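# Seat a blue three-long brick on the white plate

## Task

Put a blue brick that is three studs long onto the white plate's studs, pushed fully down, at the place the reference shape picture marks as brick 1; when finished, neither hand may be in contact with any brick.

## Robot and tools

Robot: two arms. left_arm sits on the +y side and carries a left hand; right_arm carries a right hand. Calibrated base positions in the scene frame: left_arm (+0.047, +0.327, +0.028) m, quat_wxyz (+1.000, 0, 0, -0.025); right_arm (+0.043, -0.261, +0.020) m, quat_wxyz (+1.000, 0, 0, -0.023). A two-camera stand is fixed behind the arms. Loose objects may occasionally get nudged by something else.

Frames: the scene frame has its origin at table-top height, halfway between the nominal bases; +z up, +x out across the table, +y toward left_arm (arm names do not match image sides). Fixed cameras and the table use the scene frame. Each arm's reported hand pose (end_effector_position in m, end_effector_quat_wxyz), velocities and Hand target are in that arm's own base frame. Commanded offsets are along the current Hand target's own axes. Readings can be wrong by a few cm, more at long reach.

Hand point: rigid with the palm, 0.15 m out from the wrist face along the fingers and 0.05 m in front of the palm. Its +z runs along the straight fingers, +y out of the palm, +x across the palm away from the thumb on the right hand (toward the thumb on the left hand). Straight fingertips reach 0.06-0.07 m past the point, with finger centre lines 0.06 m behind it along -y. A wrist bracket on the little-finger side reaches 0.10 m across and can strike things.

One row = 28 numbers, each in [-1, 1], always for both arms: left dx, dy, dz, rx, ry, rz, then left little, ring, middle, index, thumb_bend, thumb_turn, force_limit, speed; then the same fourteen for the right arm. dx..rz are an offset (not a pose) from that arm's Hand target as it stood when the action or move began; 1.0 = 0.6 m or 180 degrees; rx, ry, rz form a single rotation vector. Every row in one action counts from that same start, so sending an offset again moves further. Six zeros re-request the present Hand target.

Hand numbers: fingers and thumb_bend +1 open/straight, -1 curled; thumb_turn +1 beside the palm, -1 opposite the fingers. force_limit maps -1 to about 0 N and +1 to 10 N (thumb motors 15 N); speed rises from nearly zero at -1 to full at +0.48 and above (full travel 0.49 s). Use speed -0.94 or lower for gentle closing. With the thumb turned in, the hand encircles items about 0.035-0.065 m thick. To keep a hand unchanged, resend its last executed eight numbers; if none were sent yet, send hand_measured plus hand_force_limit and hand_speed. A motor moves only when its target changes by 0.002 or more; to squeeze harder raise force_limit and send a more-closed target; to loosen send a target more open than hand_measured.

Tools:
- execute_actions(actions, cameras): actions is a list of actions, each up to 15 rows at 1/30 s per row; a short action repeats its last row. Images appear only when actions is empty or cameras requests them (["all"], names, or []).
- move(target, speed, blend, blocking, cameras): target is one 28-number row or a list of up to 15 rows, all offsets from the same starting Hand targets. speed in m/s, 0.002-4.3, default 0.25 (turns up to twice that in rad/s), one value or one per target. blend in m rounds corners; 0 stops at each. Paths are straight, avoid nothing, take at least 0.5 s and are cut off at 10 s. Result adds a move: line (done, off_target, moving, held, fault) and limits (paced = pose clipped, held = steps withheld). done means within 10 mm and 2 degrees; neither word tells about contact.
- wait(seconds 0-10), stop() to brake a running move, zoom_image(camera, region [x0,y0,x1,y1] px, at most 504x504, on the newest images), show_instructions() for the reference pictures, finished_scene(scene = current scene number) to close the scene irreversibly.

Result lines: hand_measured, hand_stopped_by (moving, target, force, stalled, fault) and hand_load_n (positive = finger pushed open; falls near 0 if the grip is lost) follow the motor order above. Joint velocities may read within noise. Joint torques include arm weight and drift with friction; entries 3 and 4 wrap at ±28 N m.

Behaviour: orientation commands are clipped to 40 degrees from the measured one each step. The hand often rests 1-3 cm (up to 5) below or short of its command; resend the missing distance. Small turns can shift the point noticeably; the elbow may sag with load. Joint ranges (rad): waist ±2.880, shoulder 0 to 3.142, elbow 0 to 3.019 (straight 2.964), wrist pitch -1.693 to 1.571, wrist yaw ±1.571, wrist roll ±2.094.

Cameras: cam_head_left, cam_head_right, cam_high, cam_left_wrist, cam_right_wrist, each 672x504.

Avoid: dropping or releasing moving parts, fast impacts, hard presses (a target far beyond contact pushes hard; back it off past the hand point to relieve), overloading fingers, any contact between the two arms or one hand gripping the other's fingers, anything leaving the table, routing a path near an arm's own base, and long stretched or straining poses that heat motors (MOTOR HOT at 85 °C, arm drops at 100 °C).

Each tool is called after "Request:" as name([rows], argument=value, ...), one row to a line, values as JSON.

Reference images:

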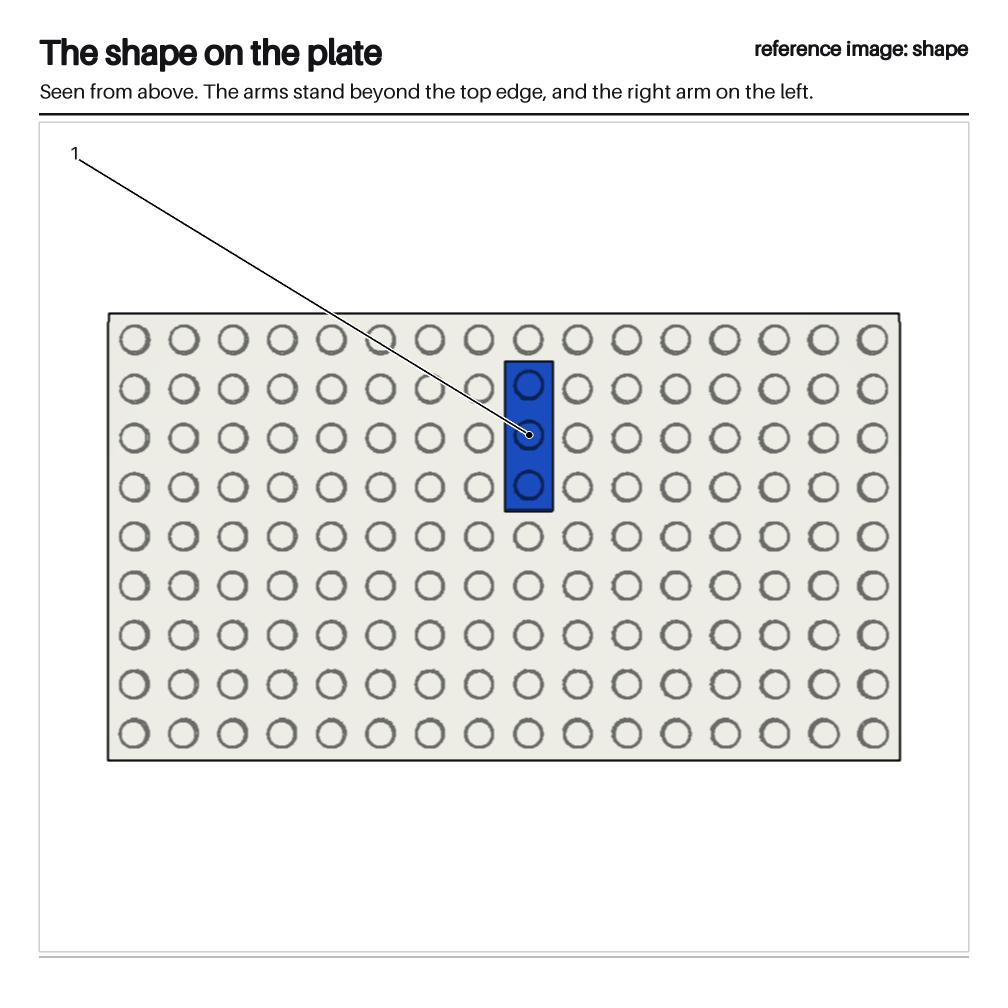

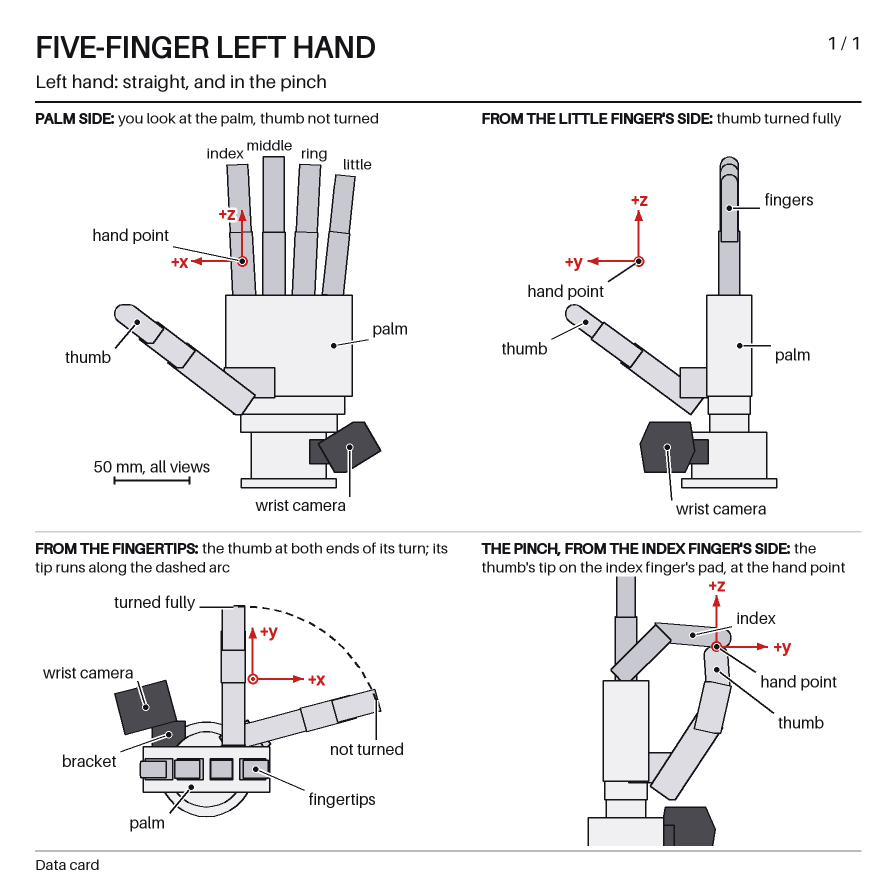

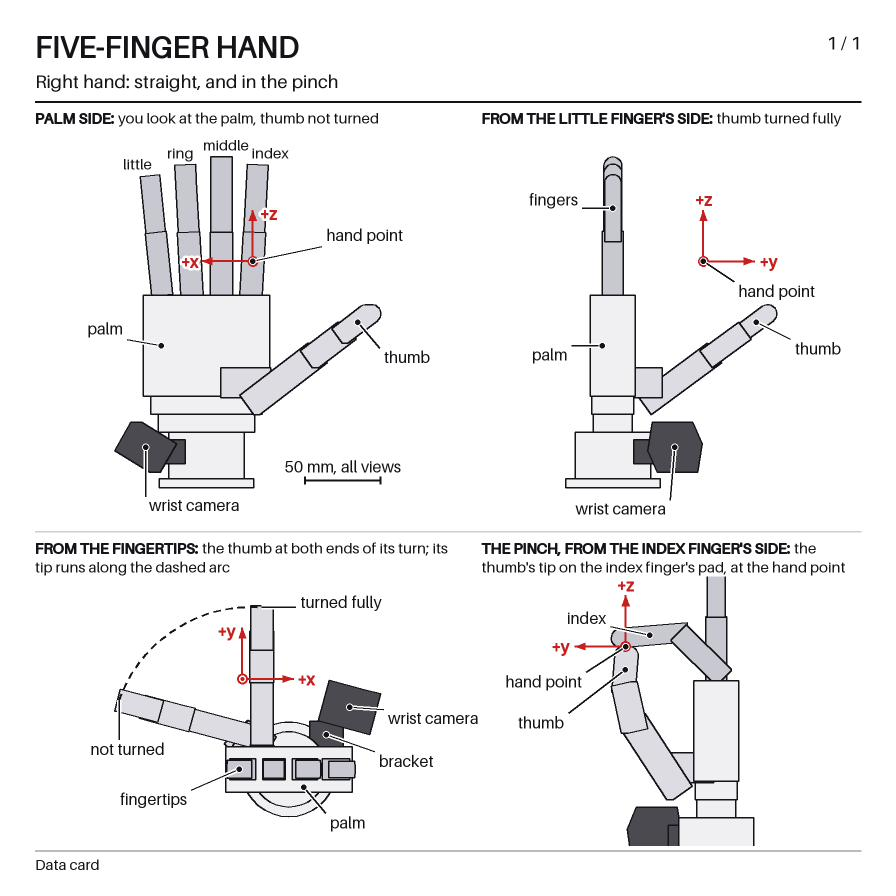

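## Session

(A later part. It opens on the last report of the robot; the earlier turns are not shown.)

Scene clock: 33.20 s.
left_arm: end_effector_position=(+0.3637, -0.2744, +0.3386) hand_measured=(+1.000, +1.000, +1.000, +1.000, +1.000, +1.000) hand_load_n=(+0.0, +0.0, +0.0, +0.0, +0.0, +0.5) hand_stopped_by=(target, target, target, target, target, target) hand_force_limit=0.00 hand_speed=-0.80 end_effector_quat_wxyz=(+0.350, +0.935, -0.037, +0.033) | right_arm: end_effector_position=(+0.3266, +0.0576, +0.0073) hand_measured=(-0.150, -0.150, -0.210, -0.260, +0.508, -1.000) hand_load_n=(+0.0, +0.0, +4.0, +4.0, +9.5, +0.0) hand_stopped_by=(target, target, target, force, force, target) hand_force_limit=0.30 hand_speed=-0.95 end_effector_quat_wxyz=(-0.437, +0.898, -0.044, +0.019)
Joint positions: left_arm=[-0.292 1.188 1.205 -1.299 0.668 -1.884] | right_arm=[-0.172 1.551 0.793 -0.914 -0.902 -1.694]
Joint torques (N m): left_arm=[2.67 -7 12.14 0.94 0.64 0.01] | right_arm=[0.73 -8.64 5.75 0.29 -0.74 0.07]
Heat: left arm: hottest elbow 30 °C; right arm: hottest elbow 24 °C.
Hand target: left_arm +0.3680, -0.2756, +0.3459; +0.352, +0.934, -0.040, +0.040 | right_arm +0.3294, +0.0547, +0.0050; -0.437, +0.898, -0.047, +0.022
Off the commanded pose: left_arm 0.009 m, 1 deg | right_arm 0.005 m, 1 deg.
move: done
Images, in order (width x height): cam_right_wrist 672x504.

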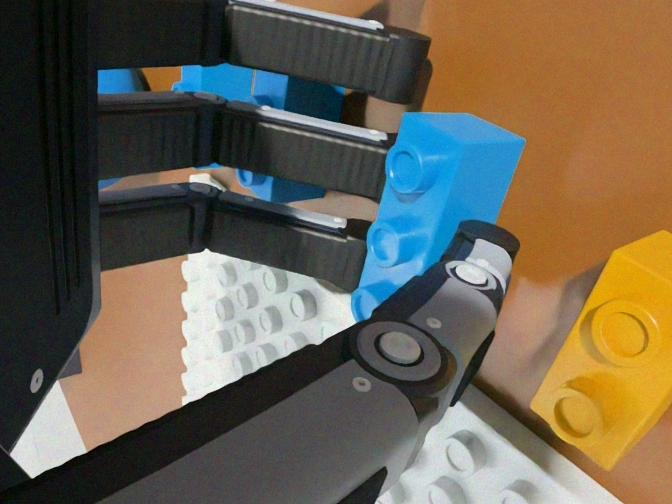

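Request:
move([
  [0,0,0,0,0,0,1,1,1,1,1,1,0,-0.8,-0.0005,-0.0835,-0.0612,0,0,0,-0.15,-0.15,-0.21,-0.3,0.3,-1,0.3,-0.95],
  [0,0,0,0,0,0,1,1,1,1,1,1,0,-0.8,-0.2450,-0.0742,-0.0482,0,-0.00985,-0.0077,-0.15,-0.15,-0.21,-0.3,0.3,-1,0.3,-0.95],
], speed=[0.08,0.15], blend=[0.02,0], cameras=["cam_head_left","cam_right_wrist"])

Request:
zoom_image(camera="cam_head_left", region=[460, 280, 600, 380])

Request:
zoom_image(camera="cam_right_wrist", region=[320, 80, 560, 320])

Scene clock: 37.87 s.
left_arm: end_effector_position=(+0.3637, -0.2744, +0.3386) hand_measured=(+1.000, +1.000, +1.000, +1.000, +1.000, +1.000) hand_load_n=(+0.0, +0.0, +0.5, +0.0, -0.5, +0.0) hand_stopped_by=(target, target, target, target, target, target) hand_force_limit=0.00 hand_speed=-0.80 end_effector_quat_wxyz=(+0.350, +0.935, -0.037, +0.033) | right_arm: end_effector_position=(+0.1839, +0.0766, +0.0568) hand_measured=(-0.150, -0.150, -0.210, -0.260, +0.508, -1.000) hand_load_n=(+0.0, +0.0, +4.0, +3.5, +9.5, +0.0) hand_stopped_by=(target, target, target, force, force, target) hand_force_limit=0.30 hand_speed=-0.95 end_effector_quat_wxyz=(-0.438, +0.898, -0.028, +0.009)
Joint positions: left_arm=[-0.292 1.188 1.205 -1.299 0.668 -1.884] | right_arm=[-0.192 1.072 0.523 -1.197 -0.895 -1.784]
Joint torques (N m): left_arm=[1.96 -9.35 12.71 0.92 0.68 -0.02] | right_arm=[0.62 -3.78 6.46 -0.51 -0.63 -0.01]
Heat: left arm: hottest elbow 30 °C; right arm: hottest elbow 24 °C.
Hand target: left_arm +0.3680, -0.2756, +0.3459; +0.352, +0.934, -0.040, +0.040 | right_arm +0.1837, +0.0745, +0.0582; -0.438, +0.899, -0.029, +0.013
Off the commanded pose: left_arm 0.009 m, 1 deg | right_arm 0.002 m, 0 deg.
move: done
Images, in order (width x height): cam_head_left 672x504, cam_right_wrist 672x504.

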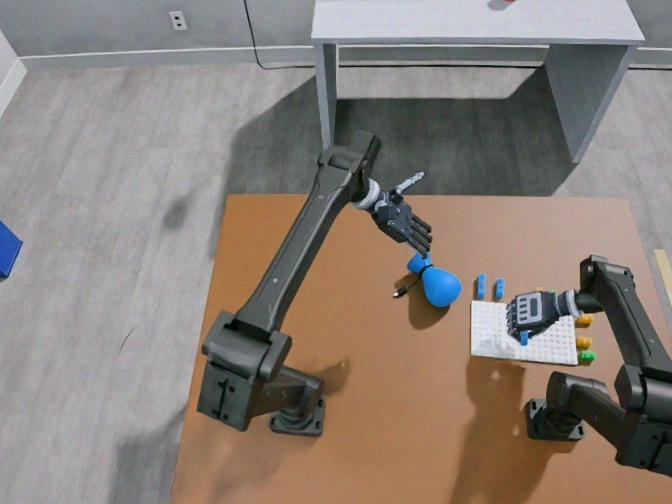

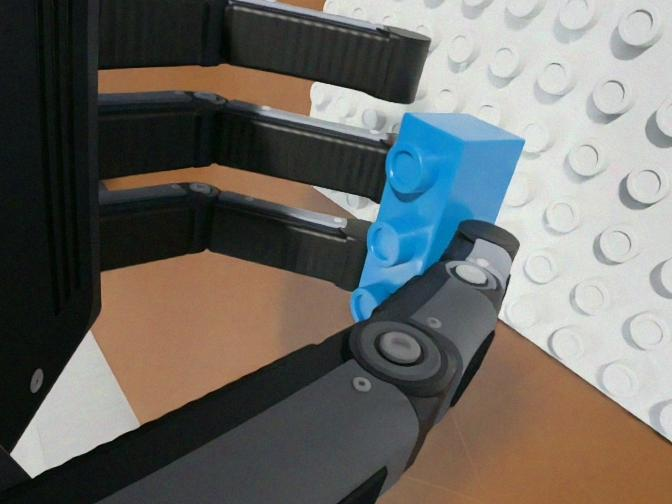

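Scaled by 3.600 from the camera's 672x504 image, which has a finer 960x720 frame.

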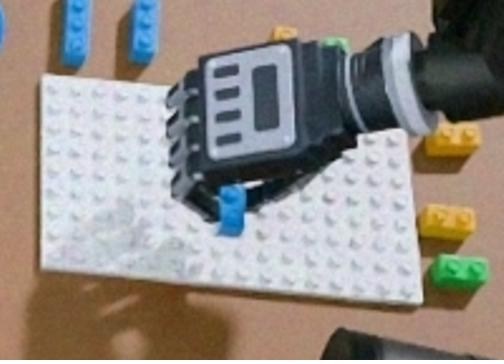

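Scaled by 2.100 from the camera's 672x504 image, which has a finer 960x720 frame.

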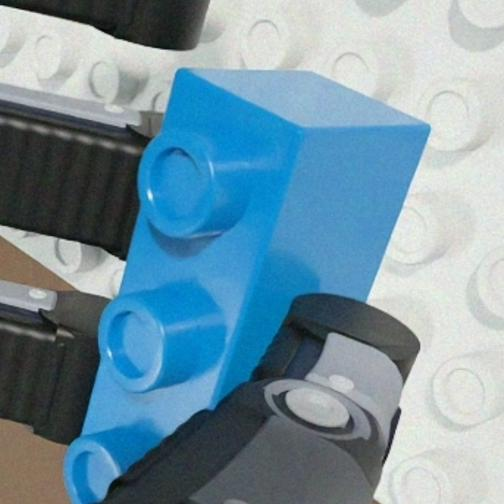

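Request:
zoom_image(camera="cam_right_wrist", region=[460, 150, 672, 450])

Request:
zoom_image(camera="cam_right_wrist", region=[400, 0, 672, 204])

Request:
zoom_image(camera="cam_right_wrist", region=[290, 70, 430, 250])

Scaled by 1.680 from the camera's 672x504 image, which has a finer 960x720 frame.

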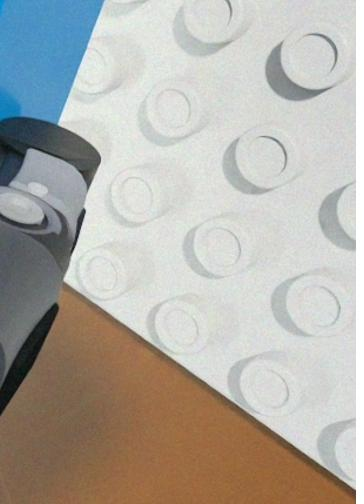

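Scaled by 1.853 from the camera's 672x504 image, which has a finer 960x720 frame.

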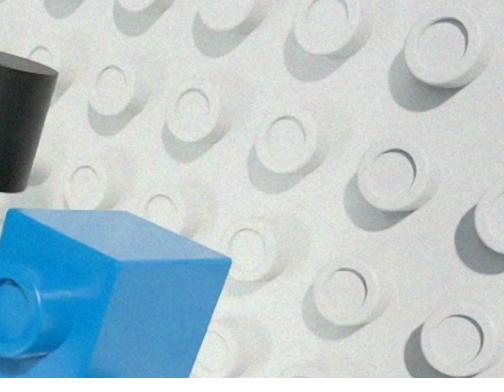

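Scaled by 2.800 from the camera's 672x504 image, which has a finer 960x720 frame.

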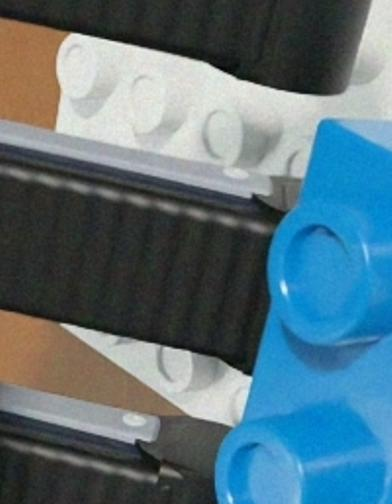

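Request:
zoom_image(camera="cam_head_left", region=[468, 320, 548, 365])

Scaled by 6.300 from the camera's 672x504 image, which has a finer 960x720 frame.

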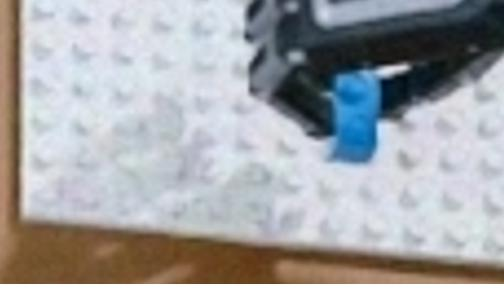

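Request:
move(target=[0,0,0,0,0,0,1,1,1,1,1,1,0,-0.8,0.0004,0.0356,0.0194,0,0,0,-0.15,-0.15,-0.21,-0.3,0.3,-1,0.3,-0.95], speed=0.1, cameras=["cam_head_left","cam_head_right","cam_high","cam_right_wrist"])

Request:
zoom_image(camera="cam_head_left", region=[466, 310, 546, 366])

Request:
zoom_image(camera="cam_right_wrist", region=[420, 80, 660, 320])

Scene clock: 42.80 s.
left_arm: end_effector_position=(+0.3637, -0.2744, +0.3386) hand_measured=(+1.000, +1.000, +1.000, +1.000, +1.000, +1.000) hand_load_n=(+0.0, +0.0, +0.0, +0.0, +0.0, +0.0) hand_stopped_by=(target, target, target, target, target, target) hand_force_limit=0.00 hand_speed=-0.80 end_effector_quat_wxyz=(+0.350, +0.935, -0.037, +0.033) | right_arm: end_effector_position=(+0.1817, +0.0729, +0.0365) hand_measured=(-0.150, -0.150, -0.210, -0.260, +0.508, -1.000) hand_load_n=(+0.5, +0.0, +4.5, +3.5, +9.5, +0.0) hand_stopped_by=(target, target, target, force, force, target) hand_force_limit=0.30 hand_speed=-0.95 end_effector_quat_wxyz=(-0.438, +0.898, -0.028, +0.009)
Joint positions: left_arm=[-0.292 1.188 1.205 -1.299 0.668 -1.884] | right_arm=[-0.211 1.12 0.489 -1.139 -0.892 -1.814]
Joint torques (N m): left_arm=[2.2 -8.41 12.3 0.98 0.62 0.02] | right_arm=[0.56 -2.73 5.96 0.2 -0.65 -0.04]
Heat: left arm: hottest elbow 31 °C; right arm: hottest elbow 24 °C.
Hand target: left_arm +0.3680, -0.2756, +0.3459; +0.352, +0.934, -0.040, +0.040 | right_arm +0.1836, +0.0706, +0.0342; -0.438, +0.898, -0.029, +0.013
Off the commanded pose: left_arm 0.009 m, 1 deg | right_arm 0.004 m, 0 deg.
move: done
Images, in order (width x height): cam_head_left 672x504, cam_head_right 672x504, cam_high 672x504, cam_right_wrist 672x504.

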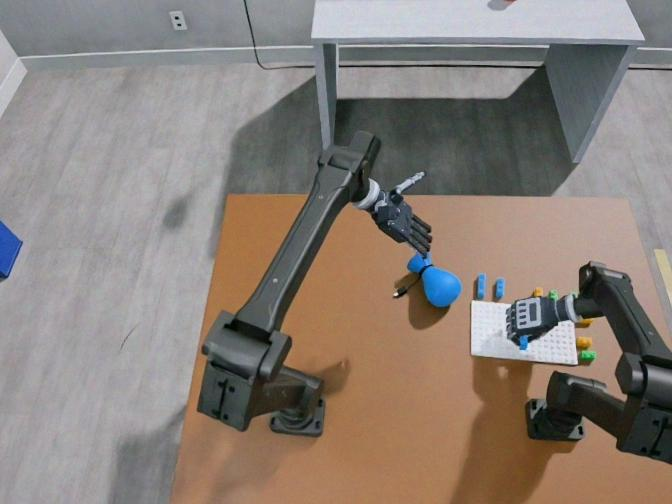

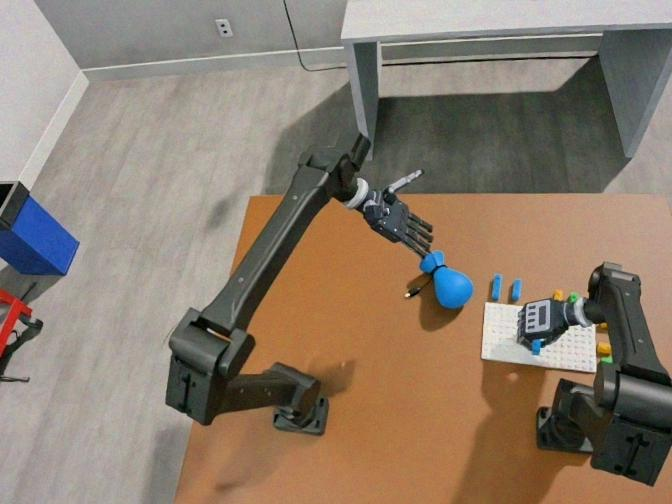

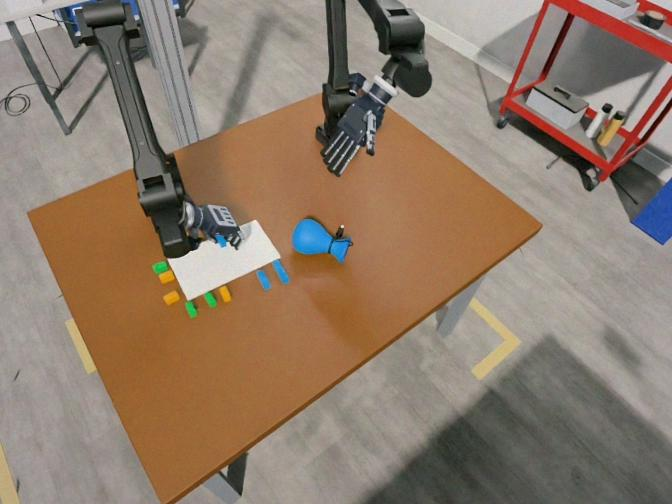

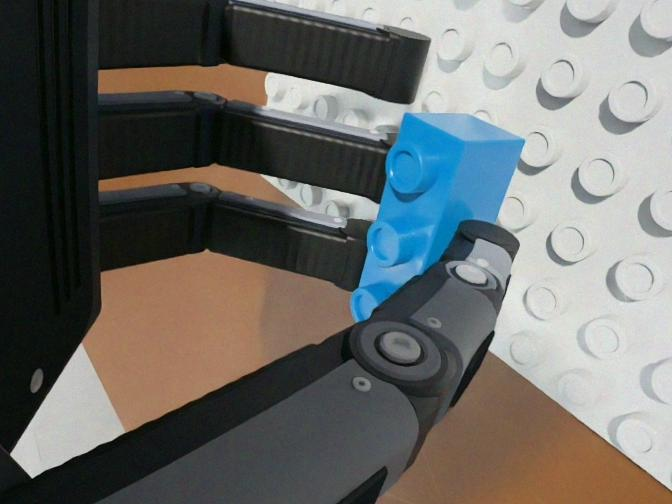

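Scaled by 6.300 from the camera's 672x504 image, which has a finer 960x720 frame.

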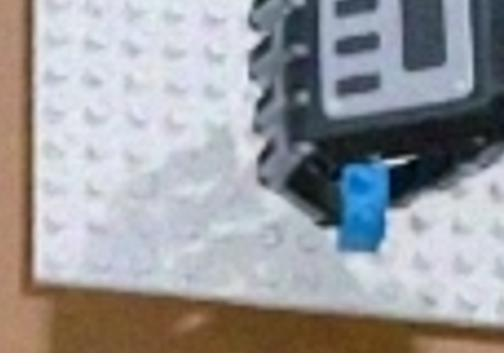

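Scaled by 2.100 from the camera's 672x504 image, which has a finer 960x720 frame.

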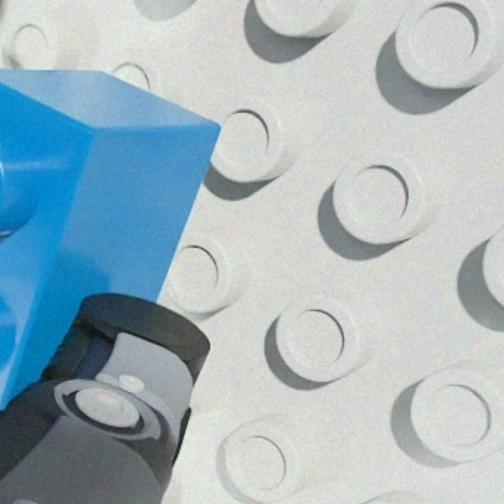

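Request:
move(target=[0,0,0,0,0,0,1,1,1,1,1,1,0,-0.8,0.0050,0.0180,0.0140,0,0,0,-0.15,-0.15,-0.21,-0.3,0.3,-1,0.3,-0.95], speed=0.06, cameras=["cam_right_wrist"])

Request:
zoom_image(camera="cam_right_wrist", region=[420, 60, 660, 300])

Request:
zoom_image(camera="cam_right_wrist", region=[440, 80, 560, 200])

Scene clock: 45.50 s.
left_arm: end_effector_position=(+0.3637, -0.2744, +0.3386) hand_measured=(+1.000, +1.000, +1.000, +1.000, +1.000, +1.000) hand_load_n=(+0.0, +0.0, +0.0, +0.0, +0.0, +0.0) hand_stopped_by=(target, target, target, target, target, target) hand_force_limit=0.00 hand_speed=-0.80 end_effector_quat_wxyz=(+0.350, +0.935, -0.037, +0.033) | right_arm: end_effector_position=(+0.1854, +0.0721, +0.0227) hand_measured=(-0.150, -0.150, -0.210, -0.260, +0.508, -1.000) hand_load_n=(+0.0, +0.0, +4.5, +3.5, +9.5, +0.0) hand_stopped_by=(target, target, target, force, force, target) hand_force_limit=0.30 hand_speed=-0.95 end_effector_quat_wxyz=(-0.438, +0.898, -0.027, +0.011)
Joint positions: left_arm=[-0.292 1.188 1.205 -1.299 0.668 -1.884] | right_arm=[-0.211 1.165 0.475 -1.077 -0.892 -1.815]
Joint torques (N m): left_arm=[2.02 -8.59 12.27 0.98 0.63 0.01] | right_arm=[0.85 -3.14 5.65 0.18 -0.66 0.01]
Heat: left arm: hottest elbow 31 °C; right arm: hottest elbow 24 °C.
Hand target: left_arm +0.3680, -0.2756, +0.3459; +0.352, +0.934, -0.040, +0.040 | right_arm +0.1866, +0.0704, +0.0205; -0.438, +0.898, -0.029, +0.013
Off the commanded pose: left_arm 0.009 m, 1 deg | right_arm 0.003 m, 0 deg.
move: done
Images, in order (width x height): cam_right_wrist 672x504.

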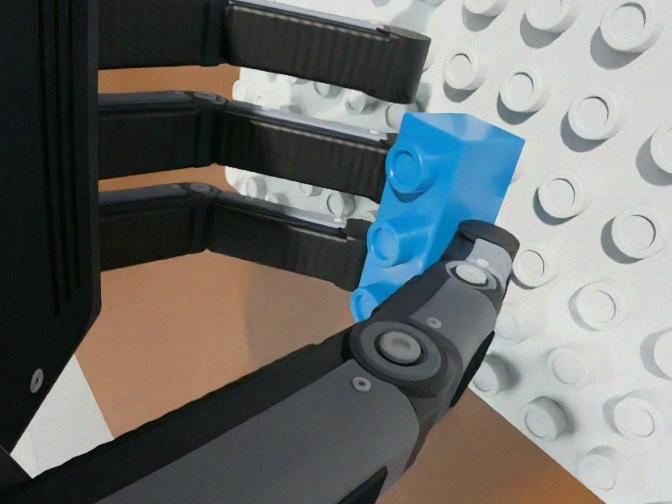

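Scaled by 2.100 from the camera's 672x504 image, which has a finer 960x720 frame.

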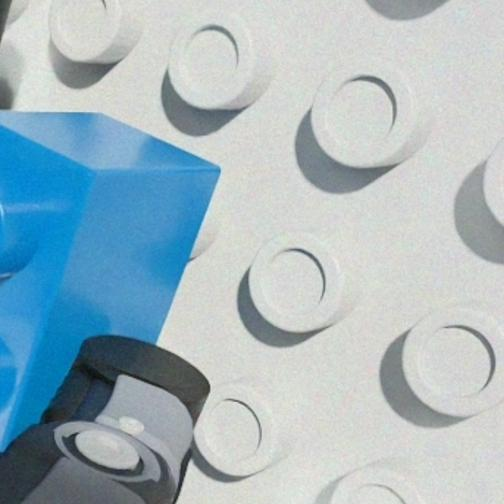

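Scaled by 4.200 from the camera's 672x504 image, which has a finer 960x720 frame.

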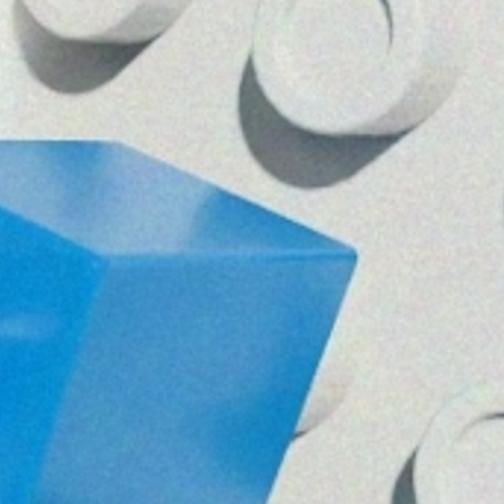

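Request:
zoom_image(camera="cam_right_wrist", region=[460, 40, 580, 160])

Request:
zoom_image(camera="cam_right_wrist", region=[490, 130, 610, 250])

Scaled by 4.200 from the camera's 672x504 image, which has a finer 960x720 frame.

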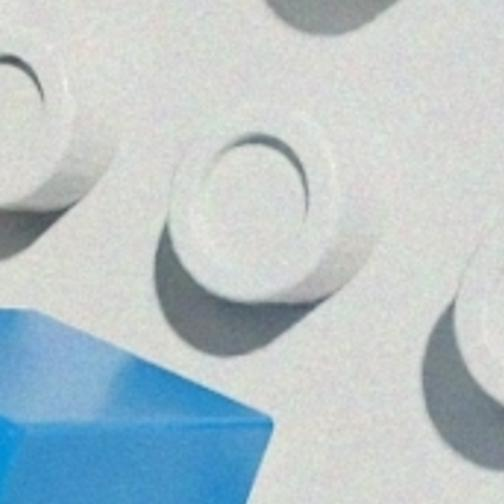

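Scaled by 4.200 from the camera's 672x504 image, which has a finer 960x720 frame.

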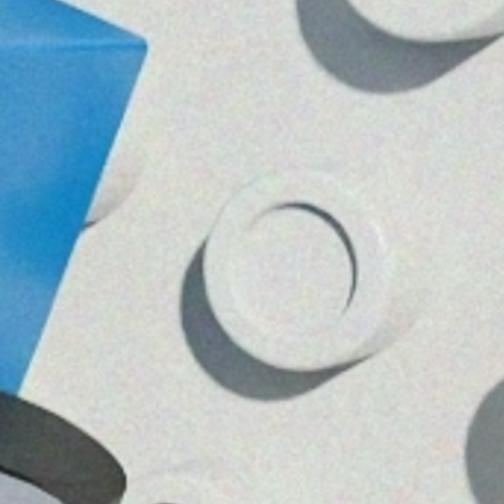

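Request:
move(target=[0,0,0,0,0,0,1,1,1,1,1,1,0,-0.8,-0.0017,0.0023,0.0025,0,0,0,-0.2,-0.2,-0.21,-0.3,0.3,-1,0.3,-0.95], speed=0.06, cameras=["cam_right_wrist"])

Request:
zoom_image(camera="cam_right_wrist", region=[460, 40, 580, 160])

Request:
zoom_image(camera="cam_right_wrist", region=[490, 130, 610, 250])

Scene clock: 48.53 s.
left_arm: end_effector_position=(+0.3637, -0.2744, +0.3386) hand_measured=(+1.000, +1.000, +1.000, +1.000, +1.000, +1.000) hand_load_n=(+0.0, +0.0, +0.0, +0.0, +0.0, +0.0) hand_stopped_by=(target, target, target, target, target, target) hand_force_limit=0.00 hand_speed=-0.80 end_effector_quat_wxyz=(+0.350, +0.935, -0.037, +0.033) | right_arm: end_effector_position=(+0.1844, +0.0724, +0.0206) hand_measured=(-0.200, -0.200, -0.210, -0.260, +0.508, -1.000) hand_load_n=(+0.0, +0.0, +4.5, +3.5, +9.0, +0.0) hand_stopped_by=(target, target, target, force, force, target) hand_force_limit=0.30 hand_speed=-0.95 end_effector_quat_wxyz=(-0.438, +0.898, -0.027, +0.011)
Joint positions: left_arm=[-0.292 1.188 1.205 -1.299 0.668 -1.884] | right_arm=[-0.211 1.167 0.47 -1.069 -0.892 -1.815]
Joint torques (N m): left_arm=[1.67 -8.82 12.21 1.09 0.68 0.04] | right_arm=[0.85 -3.02 5.63 0.24 -0.67 0.02]
Heat: left arm: hottest elbow 31 °C; right arm: hottest elbow 24 °C.
Hand target: left_arm +0.3680, -0.2756, +0.3459; +0.352, +0.934, -0.040, +0.040 | right_arm +0.1856, +0.0708, +0.0185; -0.438, +0.898, -0.029, +0.013
Off the commanded pose: left_arm 0.009 m, 1 deg | right_arm 0.003 m, 0 deg.
move: done
Images, in order (width x height): cam_right_wrist 672x504.

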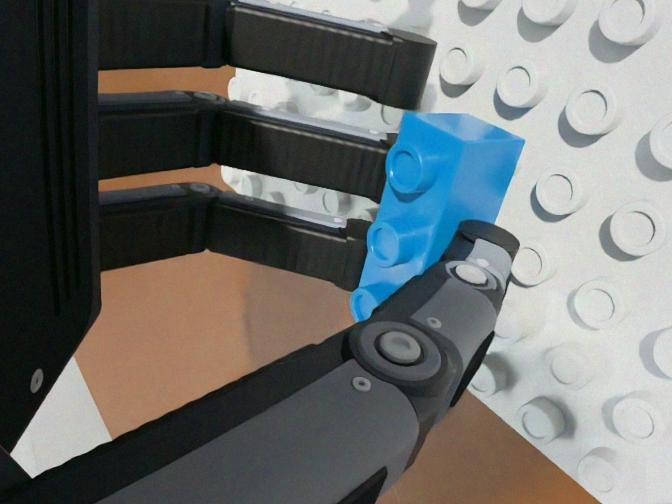

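Scaled by 4.200 from the camera's 672x504 image, which has a finer 960x720 frame.

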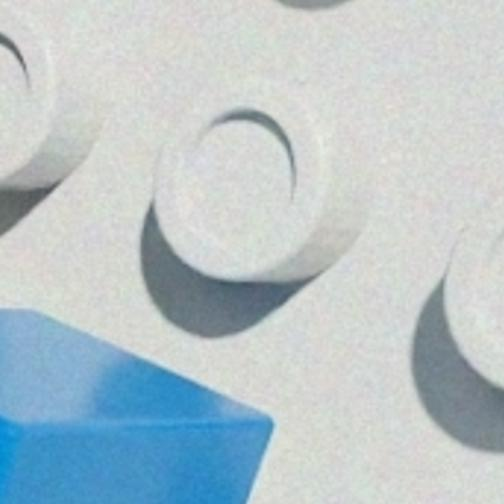

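Scaled by 4.200 from the camera's 672x504 image, which has a finer 960x720 frame.

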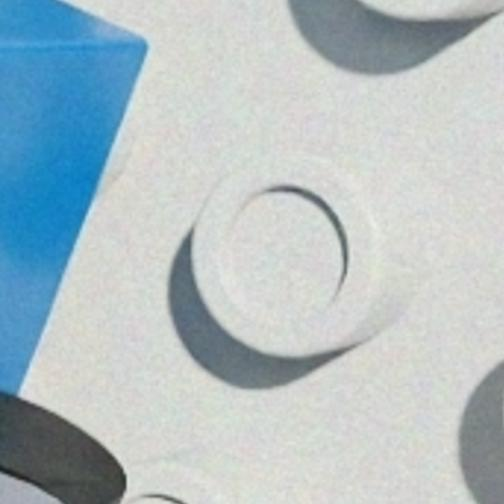

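Request:
move(target=[0,0,0,0,0,0,1,1,1,1,1,1,0,-0.8,0,0.00525,0.0041,0,0,0,-0.2,-0.2,-0.21,-0.3,0.2,-1,0.65,-0.95], speed=0.03, cameras=["cam_right_wrist"])

Request:
zoom_image(camera="cam_right_wrist", region=[460, 40, 580, 160])

Request:
zoom_image(camera="cam_right_wrist", region=[490, 130, 610, 250])

Scene clock: 49.83 s.
left_arm: end_effector_position=(+0.3637, -0.2744, +0.3386) hand_measured=(+1.000, +1.000, +1.000, +1.000, +1.000, +1.000) hand_load_n=(+0.0, +0.0, +0.0, +0.0, +0.0, +0.0) hand_stopped_by=(target, target, target, target, target, target) hand_force_limit=0.00 hand_speed=-0.80 end_effector_quat_wxyz=(+0.350, +0.935, -0.037, +0.033) | right_arm: end_effector_position=(+0.1865, +0.0720, +0.0191) hand_measured=(-0.200, -0.200, -0.210, -0.260, +0.500, -1.000) hand_load_n=(+0.0, +0.0, +6.0, +4.0, +11.5, -0.5) hand_stopped_by=(target, target, target, force, force, target) hand_force_limit=0.65 hand_speed=-0.95 end_effector_quat_wxyz=(-0.438, +0.899, -0.026, +0.014)
Joint positions: left_arm=[-0.292 1.188 1.205 -1.299 0.668 -1.884] | right_arm=[-0.211 1.173 0.47 -1.057 -0.892 -1.815]
Joint torques (N m): left_arm=[1.2 -8.35 12.38 0.68 0.65 0.03] | right_arm=[0.79 -2.73 5.19 0.35 -0.65 0.02]
Heat: left arm: hottest elbow 31 °C; right arm: hottest elbow 24 °C.
Hand target: left_arm +0.3680, -0.2756, +0.3459; +0.352, +0.934, -0.040, +0.040 | right_arm +0.1856, +0.0708, +0.0146; -0.438, +0.898, -0.029, +0.013
Off the commanded pose: left_arm 0.009 m, 1 deg | right_arm 0.005 m, 0 deg.
move: done
Images, in order (width x height): cam_right_wrist 672x504.

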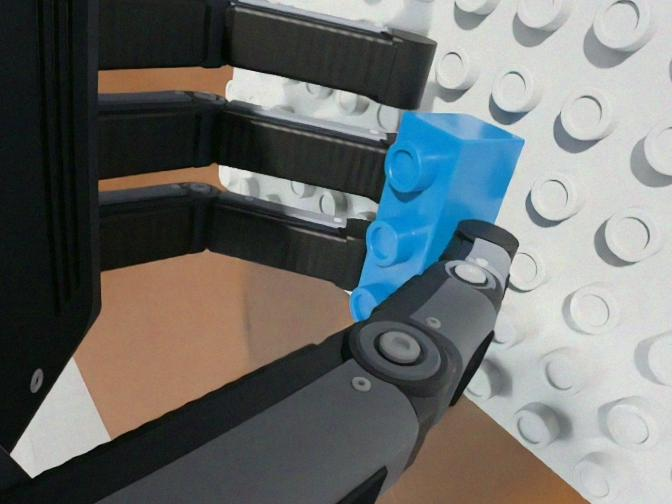

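Scaled by 4.200 from the camera's 672x504 image, which has a finer 960x720 frame.

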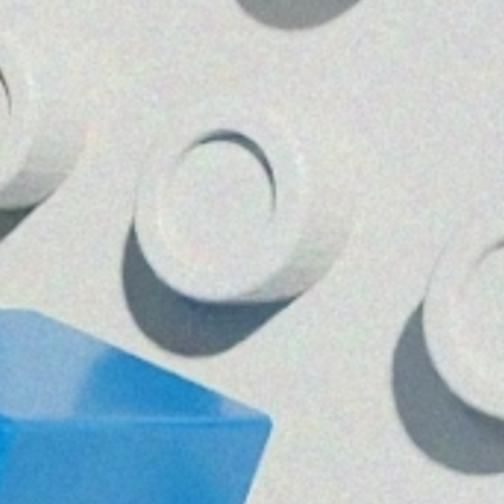

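Scaled by 4.200 from the camera's 672x504 image, which has a finer 960x720 frame.

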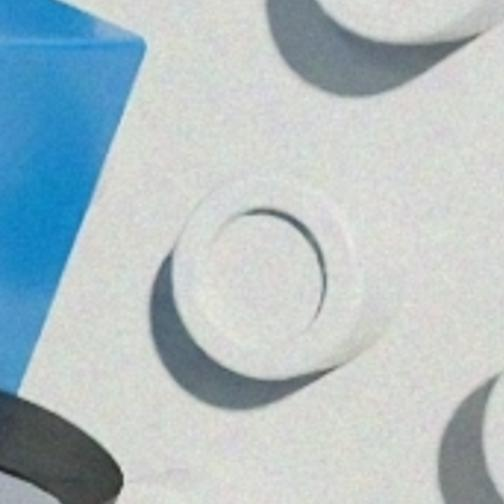

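Request:
move(target=[0,0,0,0,0,0,1,1,1,1,1,1,0,-0.8,-0.0017,0.0040,0.0030,0,0,0,-0.2,-0.2,-0.21,-0.3,0.2,-1,0.65,-0.95], speed=0.03, cameras=["cam_right_wrist"])

Request:
zoom_image(camera="cam_right_wrist", region=[460, 40, 580, 160])

Request:
zoom_image(camera="cam_right_wrist", region=[490, 130, 610, 250])

Scene clock: 51.33 s.
left_arm: end_effector_position=(+0.3637, -0.2744, +0.3386) hand_measured=(+1.000, +1.000, +1.000, +1.000, +1.000, +1.000) hand_load_n=(+0.0, +0.0, +0.0, +0.0, +0.0, +0.0) hand_stopped_by=(target, target, target, target, target, target) hand_force_limit=0.00 hand_speed=-0.80 end_effector_quat_wxyz=(+0.350, +0.935, -0.037, +0.033) | right_arm: end_effector_position=(+0.1862, +0.0725, +0.0187) hand_measured=(-0.200, -0.200, -0.210, -0.260, +0.500, -1.000) hand_load_n=(+0.5, +0.0, +6.0, +4.0, +11.0, -0.5) hand_stopped_by=(target, target, target, force, force, target) hand_force_limit=0.65 hand_speed=-0.95 end_effector_quat_wxyz=(-0.439, +0.898, -0.028, +0.013)
Joint positions: left_arm=[-0.292 1.188 1.205 -1.299 0.668 -1.884] | right_arm=[-0.211 1.175 0.468 -1.054 -0.895 -1.812]
Joint torques (N m): left_arm=[2.61 -8.7 12.31 0.91 0.65 -0.01] | right_arm=[0.67 -2.43 4.83 0.59 -0.52 -0.02]
Heat: left arm: hottest elbow 31 °C; right arm: hottest elbow 24 °C.
Hand target: left_arm +0.3680, -0.2756, +0.3459; +0.352, +0.934, -0.040, +0.040 | right_arm +0.1845, +0.0708, +0.0115; -0.438, +0.898, -0.029, +0.013
Off the commanded pose: left_arm 0.009 m, 1 deg | right_arm 0.008 m, 0 deg.
move: done
Images, in order (width x height): cam_right_wrist 672x504.

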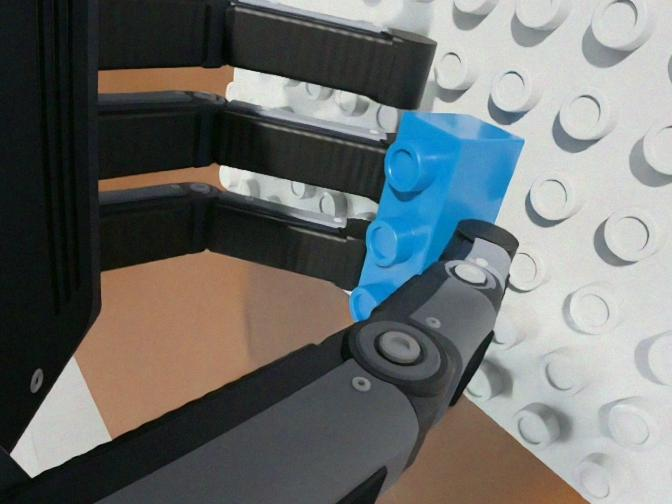

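Scaled by 4.200 from the camera's 672x504 image, which has a finer 960x720 frame.

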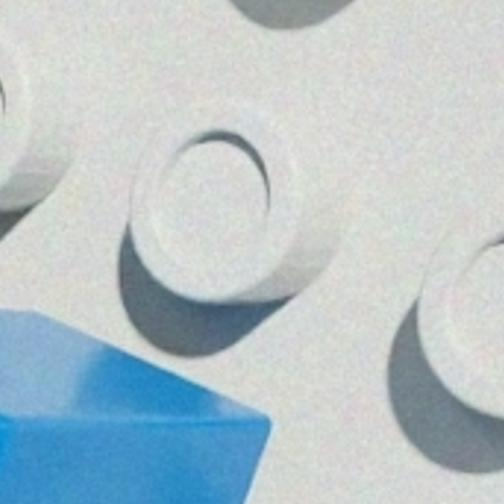

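Scaled by 4.200 from the camera's 672x504 image, which has a finer 960x720 frame.

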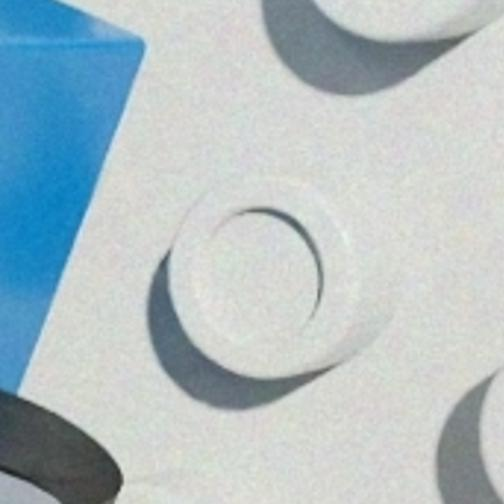

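Request:
execute_actions(actions=[], cameras=["cam_right_wrist"])

Request:
zoom_image(camera="cam_right_wrist", region=[460, 40, 580, 160])

Request:
zoom_image(camera="cam_right_wrist", region=[490, 130, 610, 250])

Scene clock: 53.93 s.
left_arm: end_effector_position=(+0.3637, -0.2744, +0.3386) hand_measured=(+1.000, +1.000, +1.000, +1.000, +1.000, +1.000) hand_load_n=(+0.0, +0.0, +0.0, +0.0, -0.5, +0.0) hand_stopped_by=(target, target, target, target, target, target) hand_force_limit=0.00 hand_speed=-0.80 end_effector_quat_wxyz=(+0.350, +0.935, -0.037, +0.033) | right_arm: end_effector_position=(+0.1862, +0.0725, +0.0187) hand_measured=(-0.200, -0.200, -0.210, -0.260, +0.500, -1.000) hand_load_n=(+0.0, +0.0, +6.5, +4.0, +11.0, -0.5) hand_stopped_by=(target, target, target, force, force, target) hand_force_limit=0.65 hand_speed=-0.95 end_effector_quat_wxyz=(-0.439, +0.898, -0.028, +0.013)
Joint positions: left_arm=[-0.292 1.188 1.205 -1.299 0.668 -1.884] | right_arm=[-0.211 1.175 0.468 -1.054 -0.895 -1.812]
Joint velocities: within noise
Joint torques (N m): left_arm=[2.02 -8.29 12.21 0.96 0.64 -0.06] | right_arm=[0.85 -2.43 4.86 0.61 -0.52 -0.03]
Motor temperatures (°C): left_arm=[19 17 31 19 17 19] | right_arm=[23 21 24 18 20 18]
Heat: left arm: hottest elbow 31 °C; right arm: hottest elbow 24 °C.
Hand target: left_arm +0.3680, -0.2756, +0.3459; +0.352, +0.934, -0.040, +0.040 | right_arm +0.1846, +0.0707, +0.0115; -0.438, +0.898, -0.029, +0.013
Off the commanded pose: left_arm 0.009 m, 1 deg | right_arm 0.008 m, 0 deg.
Images, in order (width x height): cam_right_wrist 672x504.

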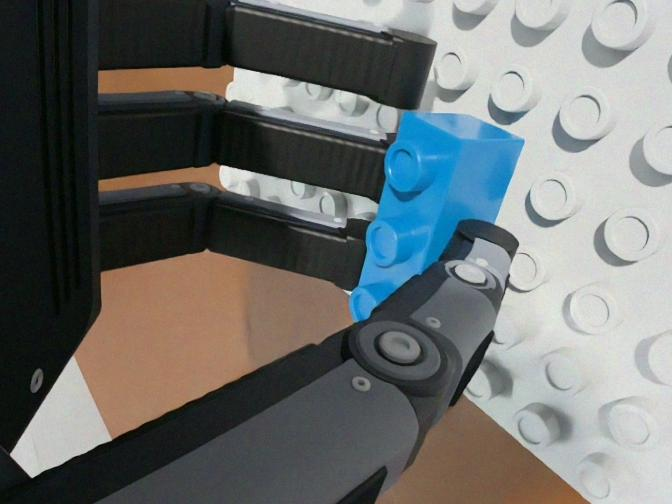

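Scaled by 4.200 from the camera's 672x504 image, which has a finer 960x720 frame.

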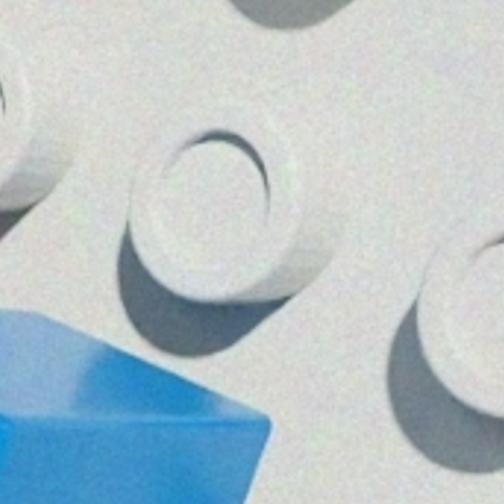

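Scaled by 4.200 from the camera's 672x504 image, which has a finer 960x720 frame.

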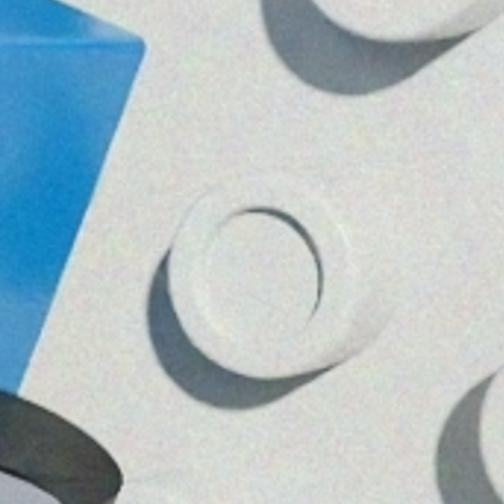

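Request:
move(target=[0,0,0,0,0,0,1,1,1,1,1,1,0,-0.8,-0.0003,-0.0066,-0.0067,0,0,0,-0.2,-0.2,-0.21,-0.3,0.2,-1,0.65,-0.95], speed=0.03, cameras=["cam_right_wrist"])

Request:
zoom_image(camera="cam_right_wrist", region=[460, 40, 580, 160])

Request:
zoom_image(camera="cam_right_wrist", region=[490, 130, 610, 250])

Scene clock: 55.13 s.
left_arm: end_effector_position=(+0.3637, -0.2744, +0.3386) hand_measured=(+1.000, +1.000, +1.000, +1.000, +1.000, +1.000) hand_load_n=(+0.0, +0.0, +0.0, +0.0, +0.0, +0.0) hand_stopped_by=(target, target, target, target, target, target) hand_force_limit=0.00 hand_speed=-0.80 end_effector_quat_wxyz=(+0.350, +0.935, -0.037, +0.033) | right_arm: end_effector_position=(+0.1862, +0.0723, +0.0188) hand_measured=(-0.200, -0.200, -0.210, -0.260, +0.500, -1.000) hand_load_n=(+0.0, +0.0, +6.5, +4.0, +11.0, -0.5) hand_stopped_by=(target, target, target, force, force, target) hand_force_limit=0.65 hand_speed=-0.95 end_effector_quat_wxyz=(-0.439, +0.898, -0.029, +0.013)
Joint positions: left_arm=[-0.292 1.188 1.205 -1.299 0.668 -1.884] | right_arm=[-0.213 1.175 0.468 -1.054 -0.896 -1.812]
Joint torques (N m): left_arm=[2.14 -8.53 12.3 0.81 0.63 0.03] | right_arm=[0.67 -3.43 5.42 -0.35 -0.48 -0.07]
Heat: left arm: hottest elbow 31 °C; right arm: hottest elbow 24 °C.
Hand target: left_arm +0.3680, -0.2756, +0.3459; +0.352, +0.934, -0.040, +0.040 | right_arm +0.1844, +0.0700, +0.0171; -0.438, +0.898, -0.029, +0.013
Off the commanded pose: left_arm 0.009 m, 1 deg | right_arm 0.003 m, 0 deg.
move: done
Images, in order (width x height): cam_right_wrist 672x504.

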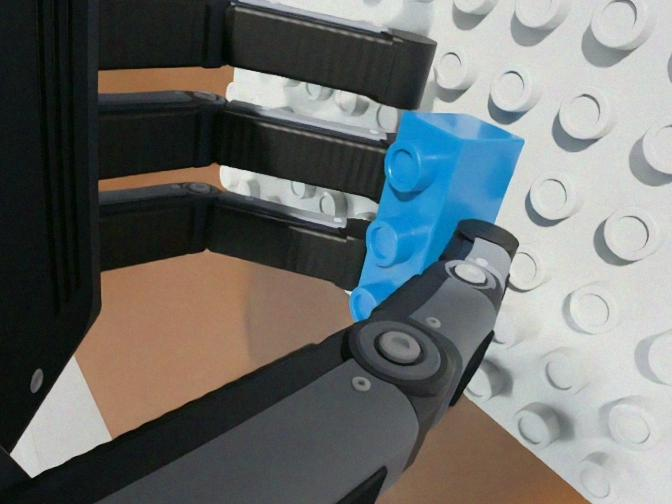

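Scaled by 4.200 from the camera's 672x504 image, which has a finer 960x720 frame.

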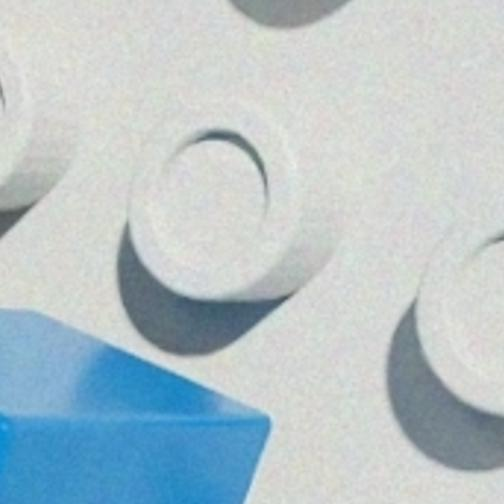

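Scaled by 4.200 from the camera's 672x504 image, which has a finer 960x720 frame.

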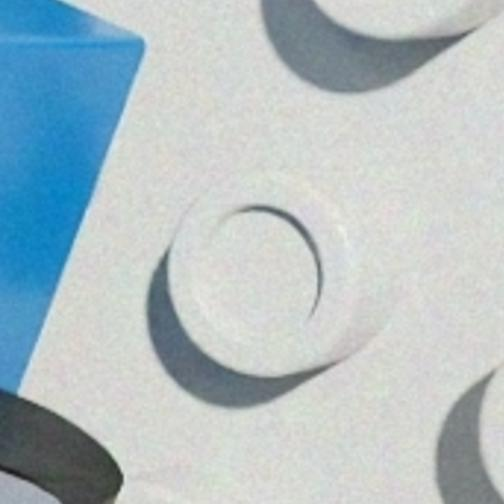

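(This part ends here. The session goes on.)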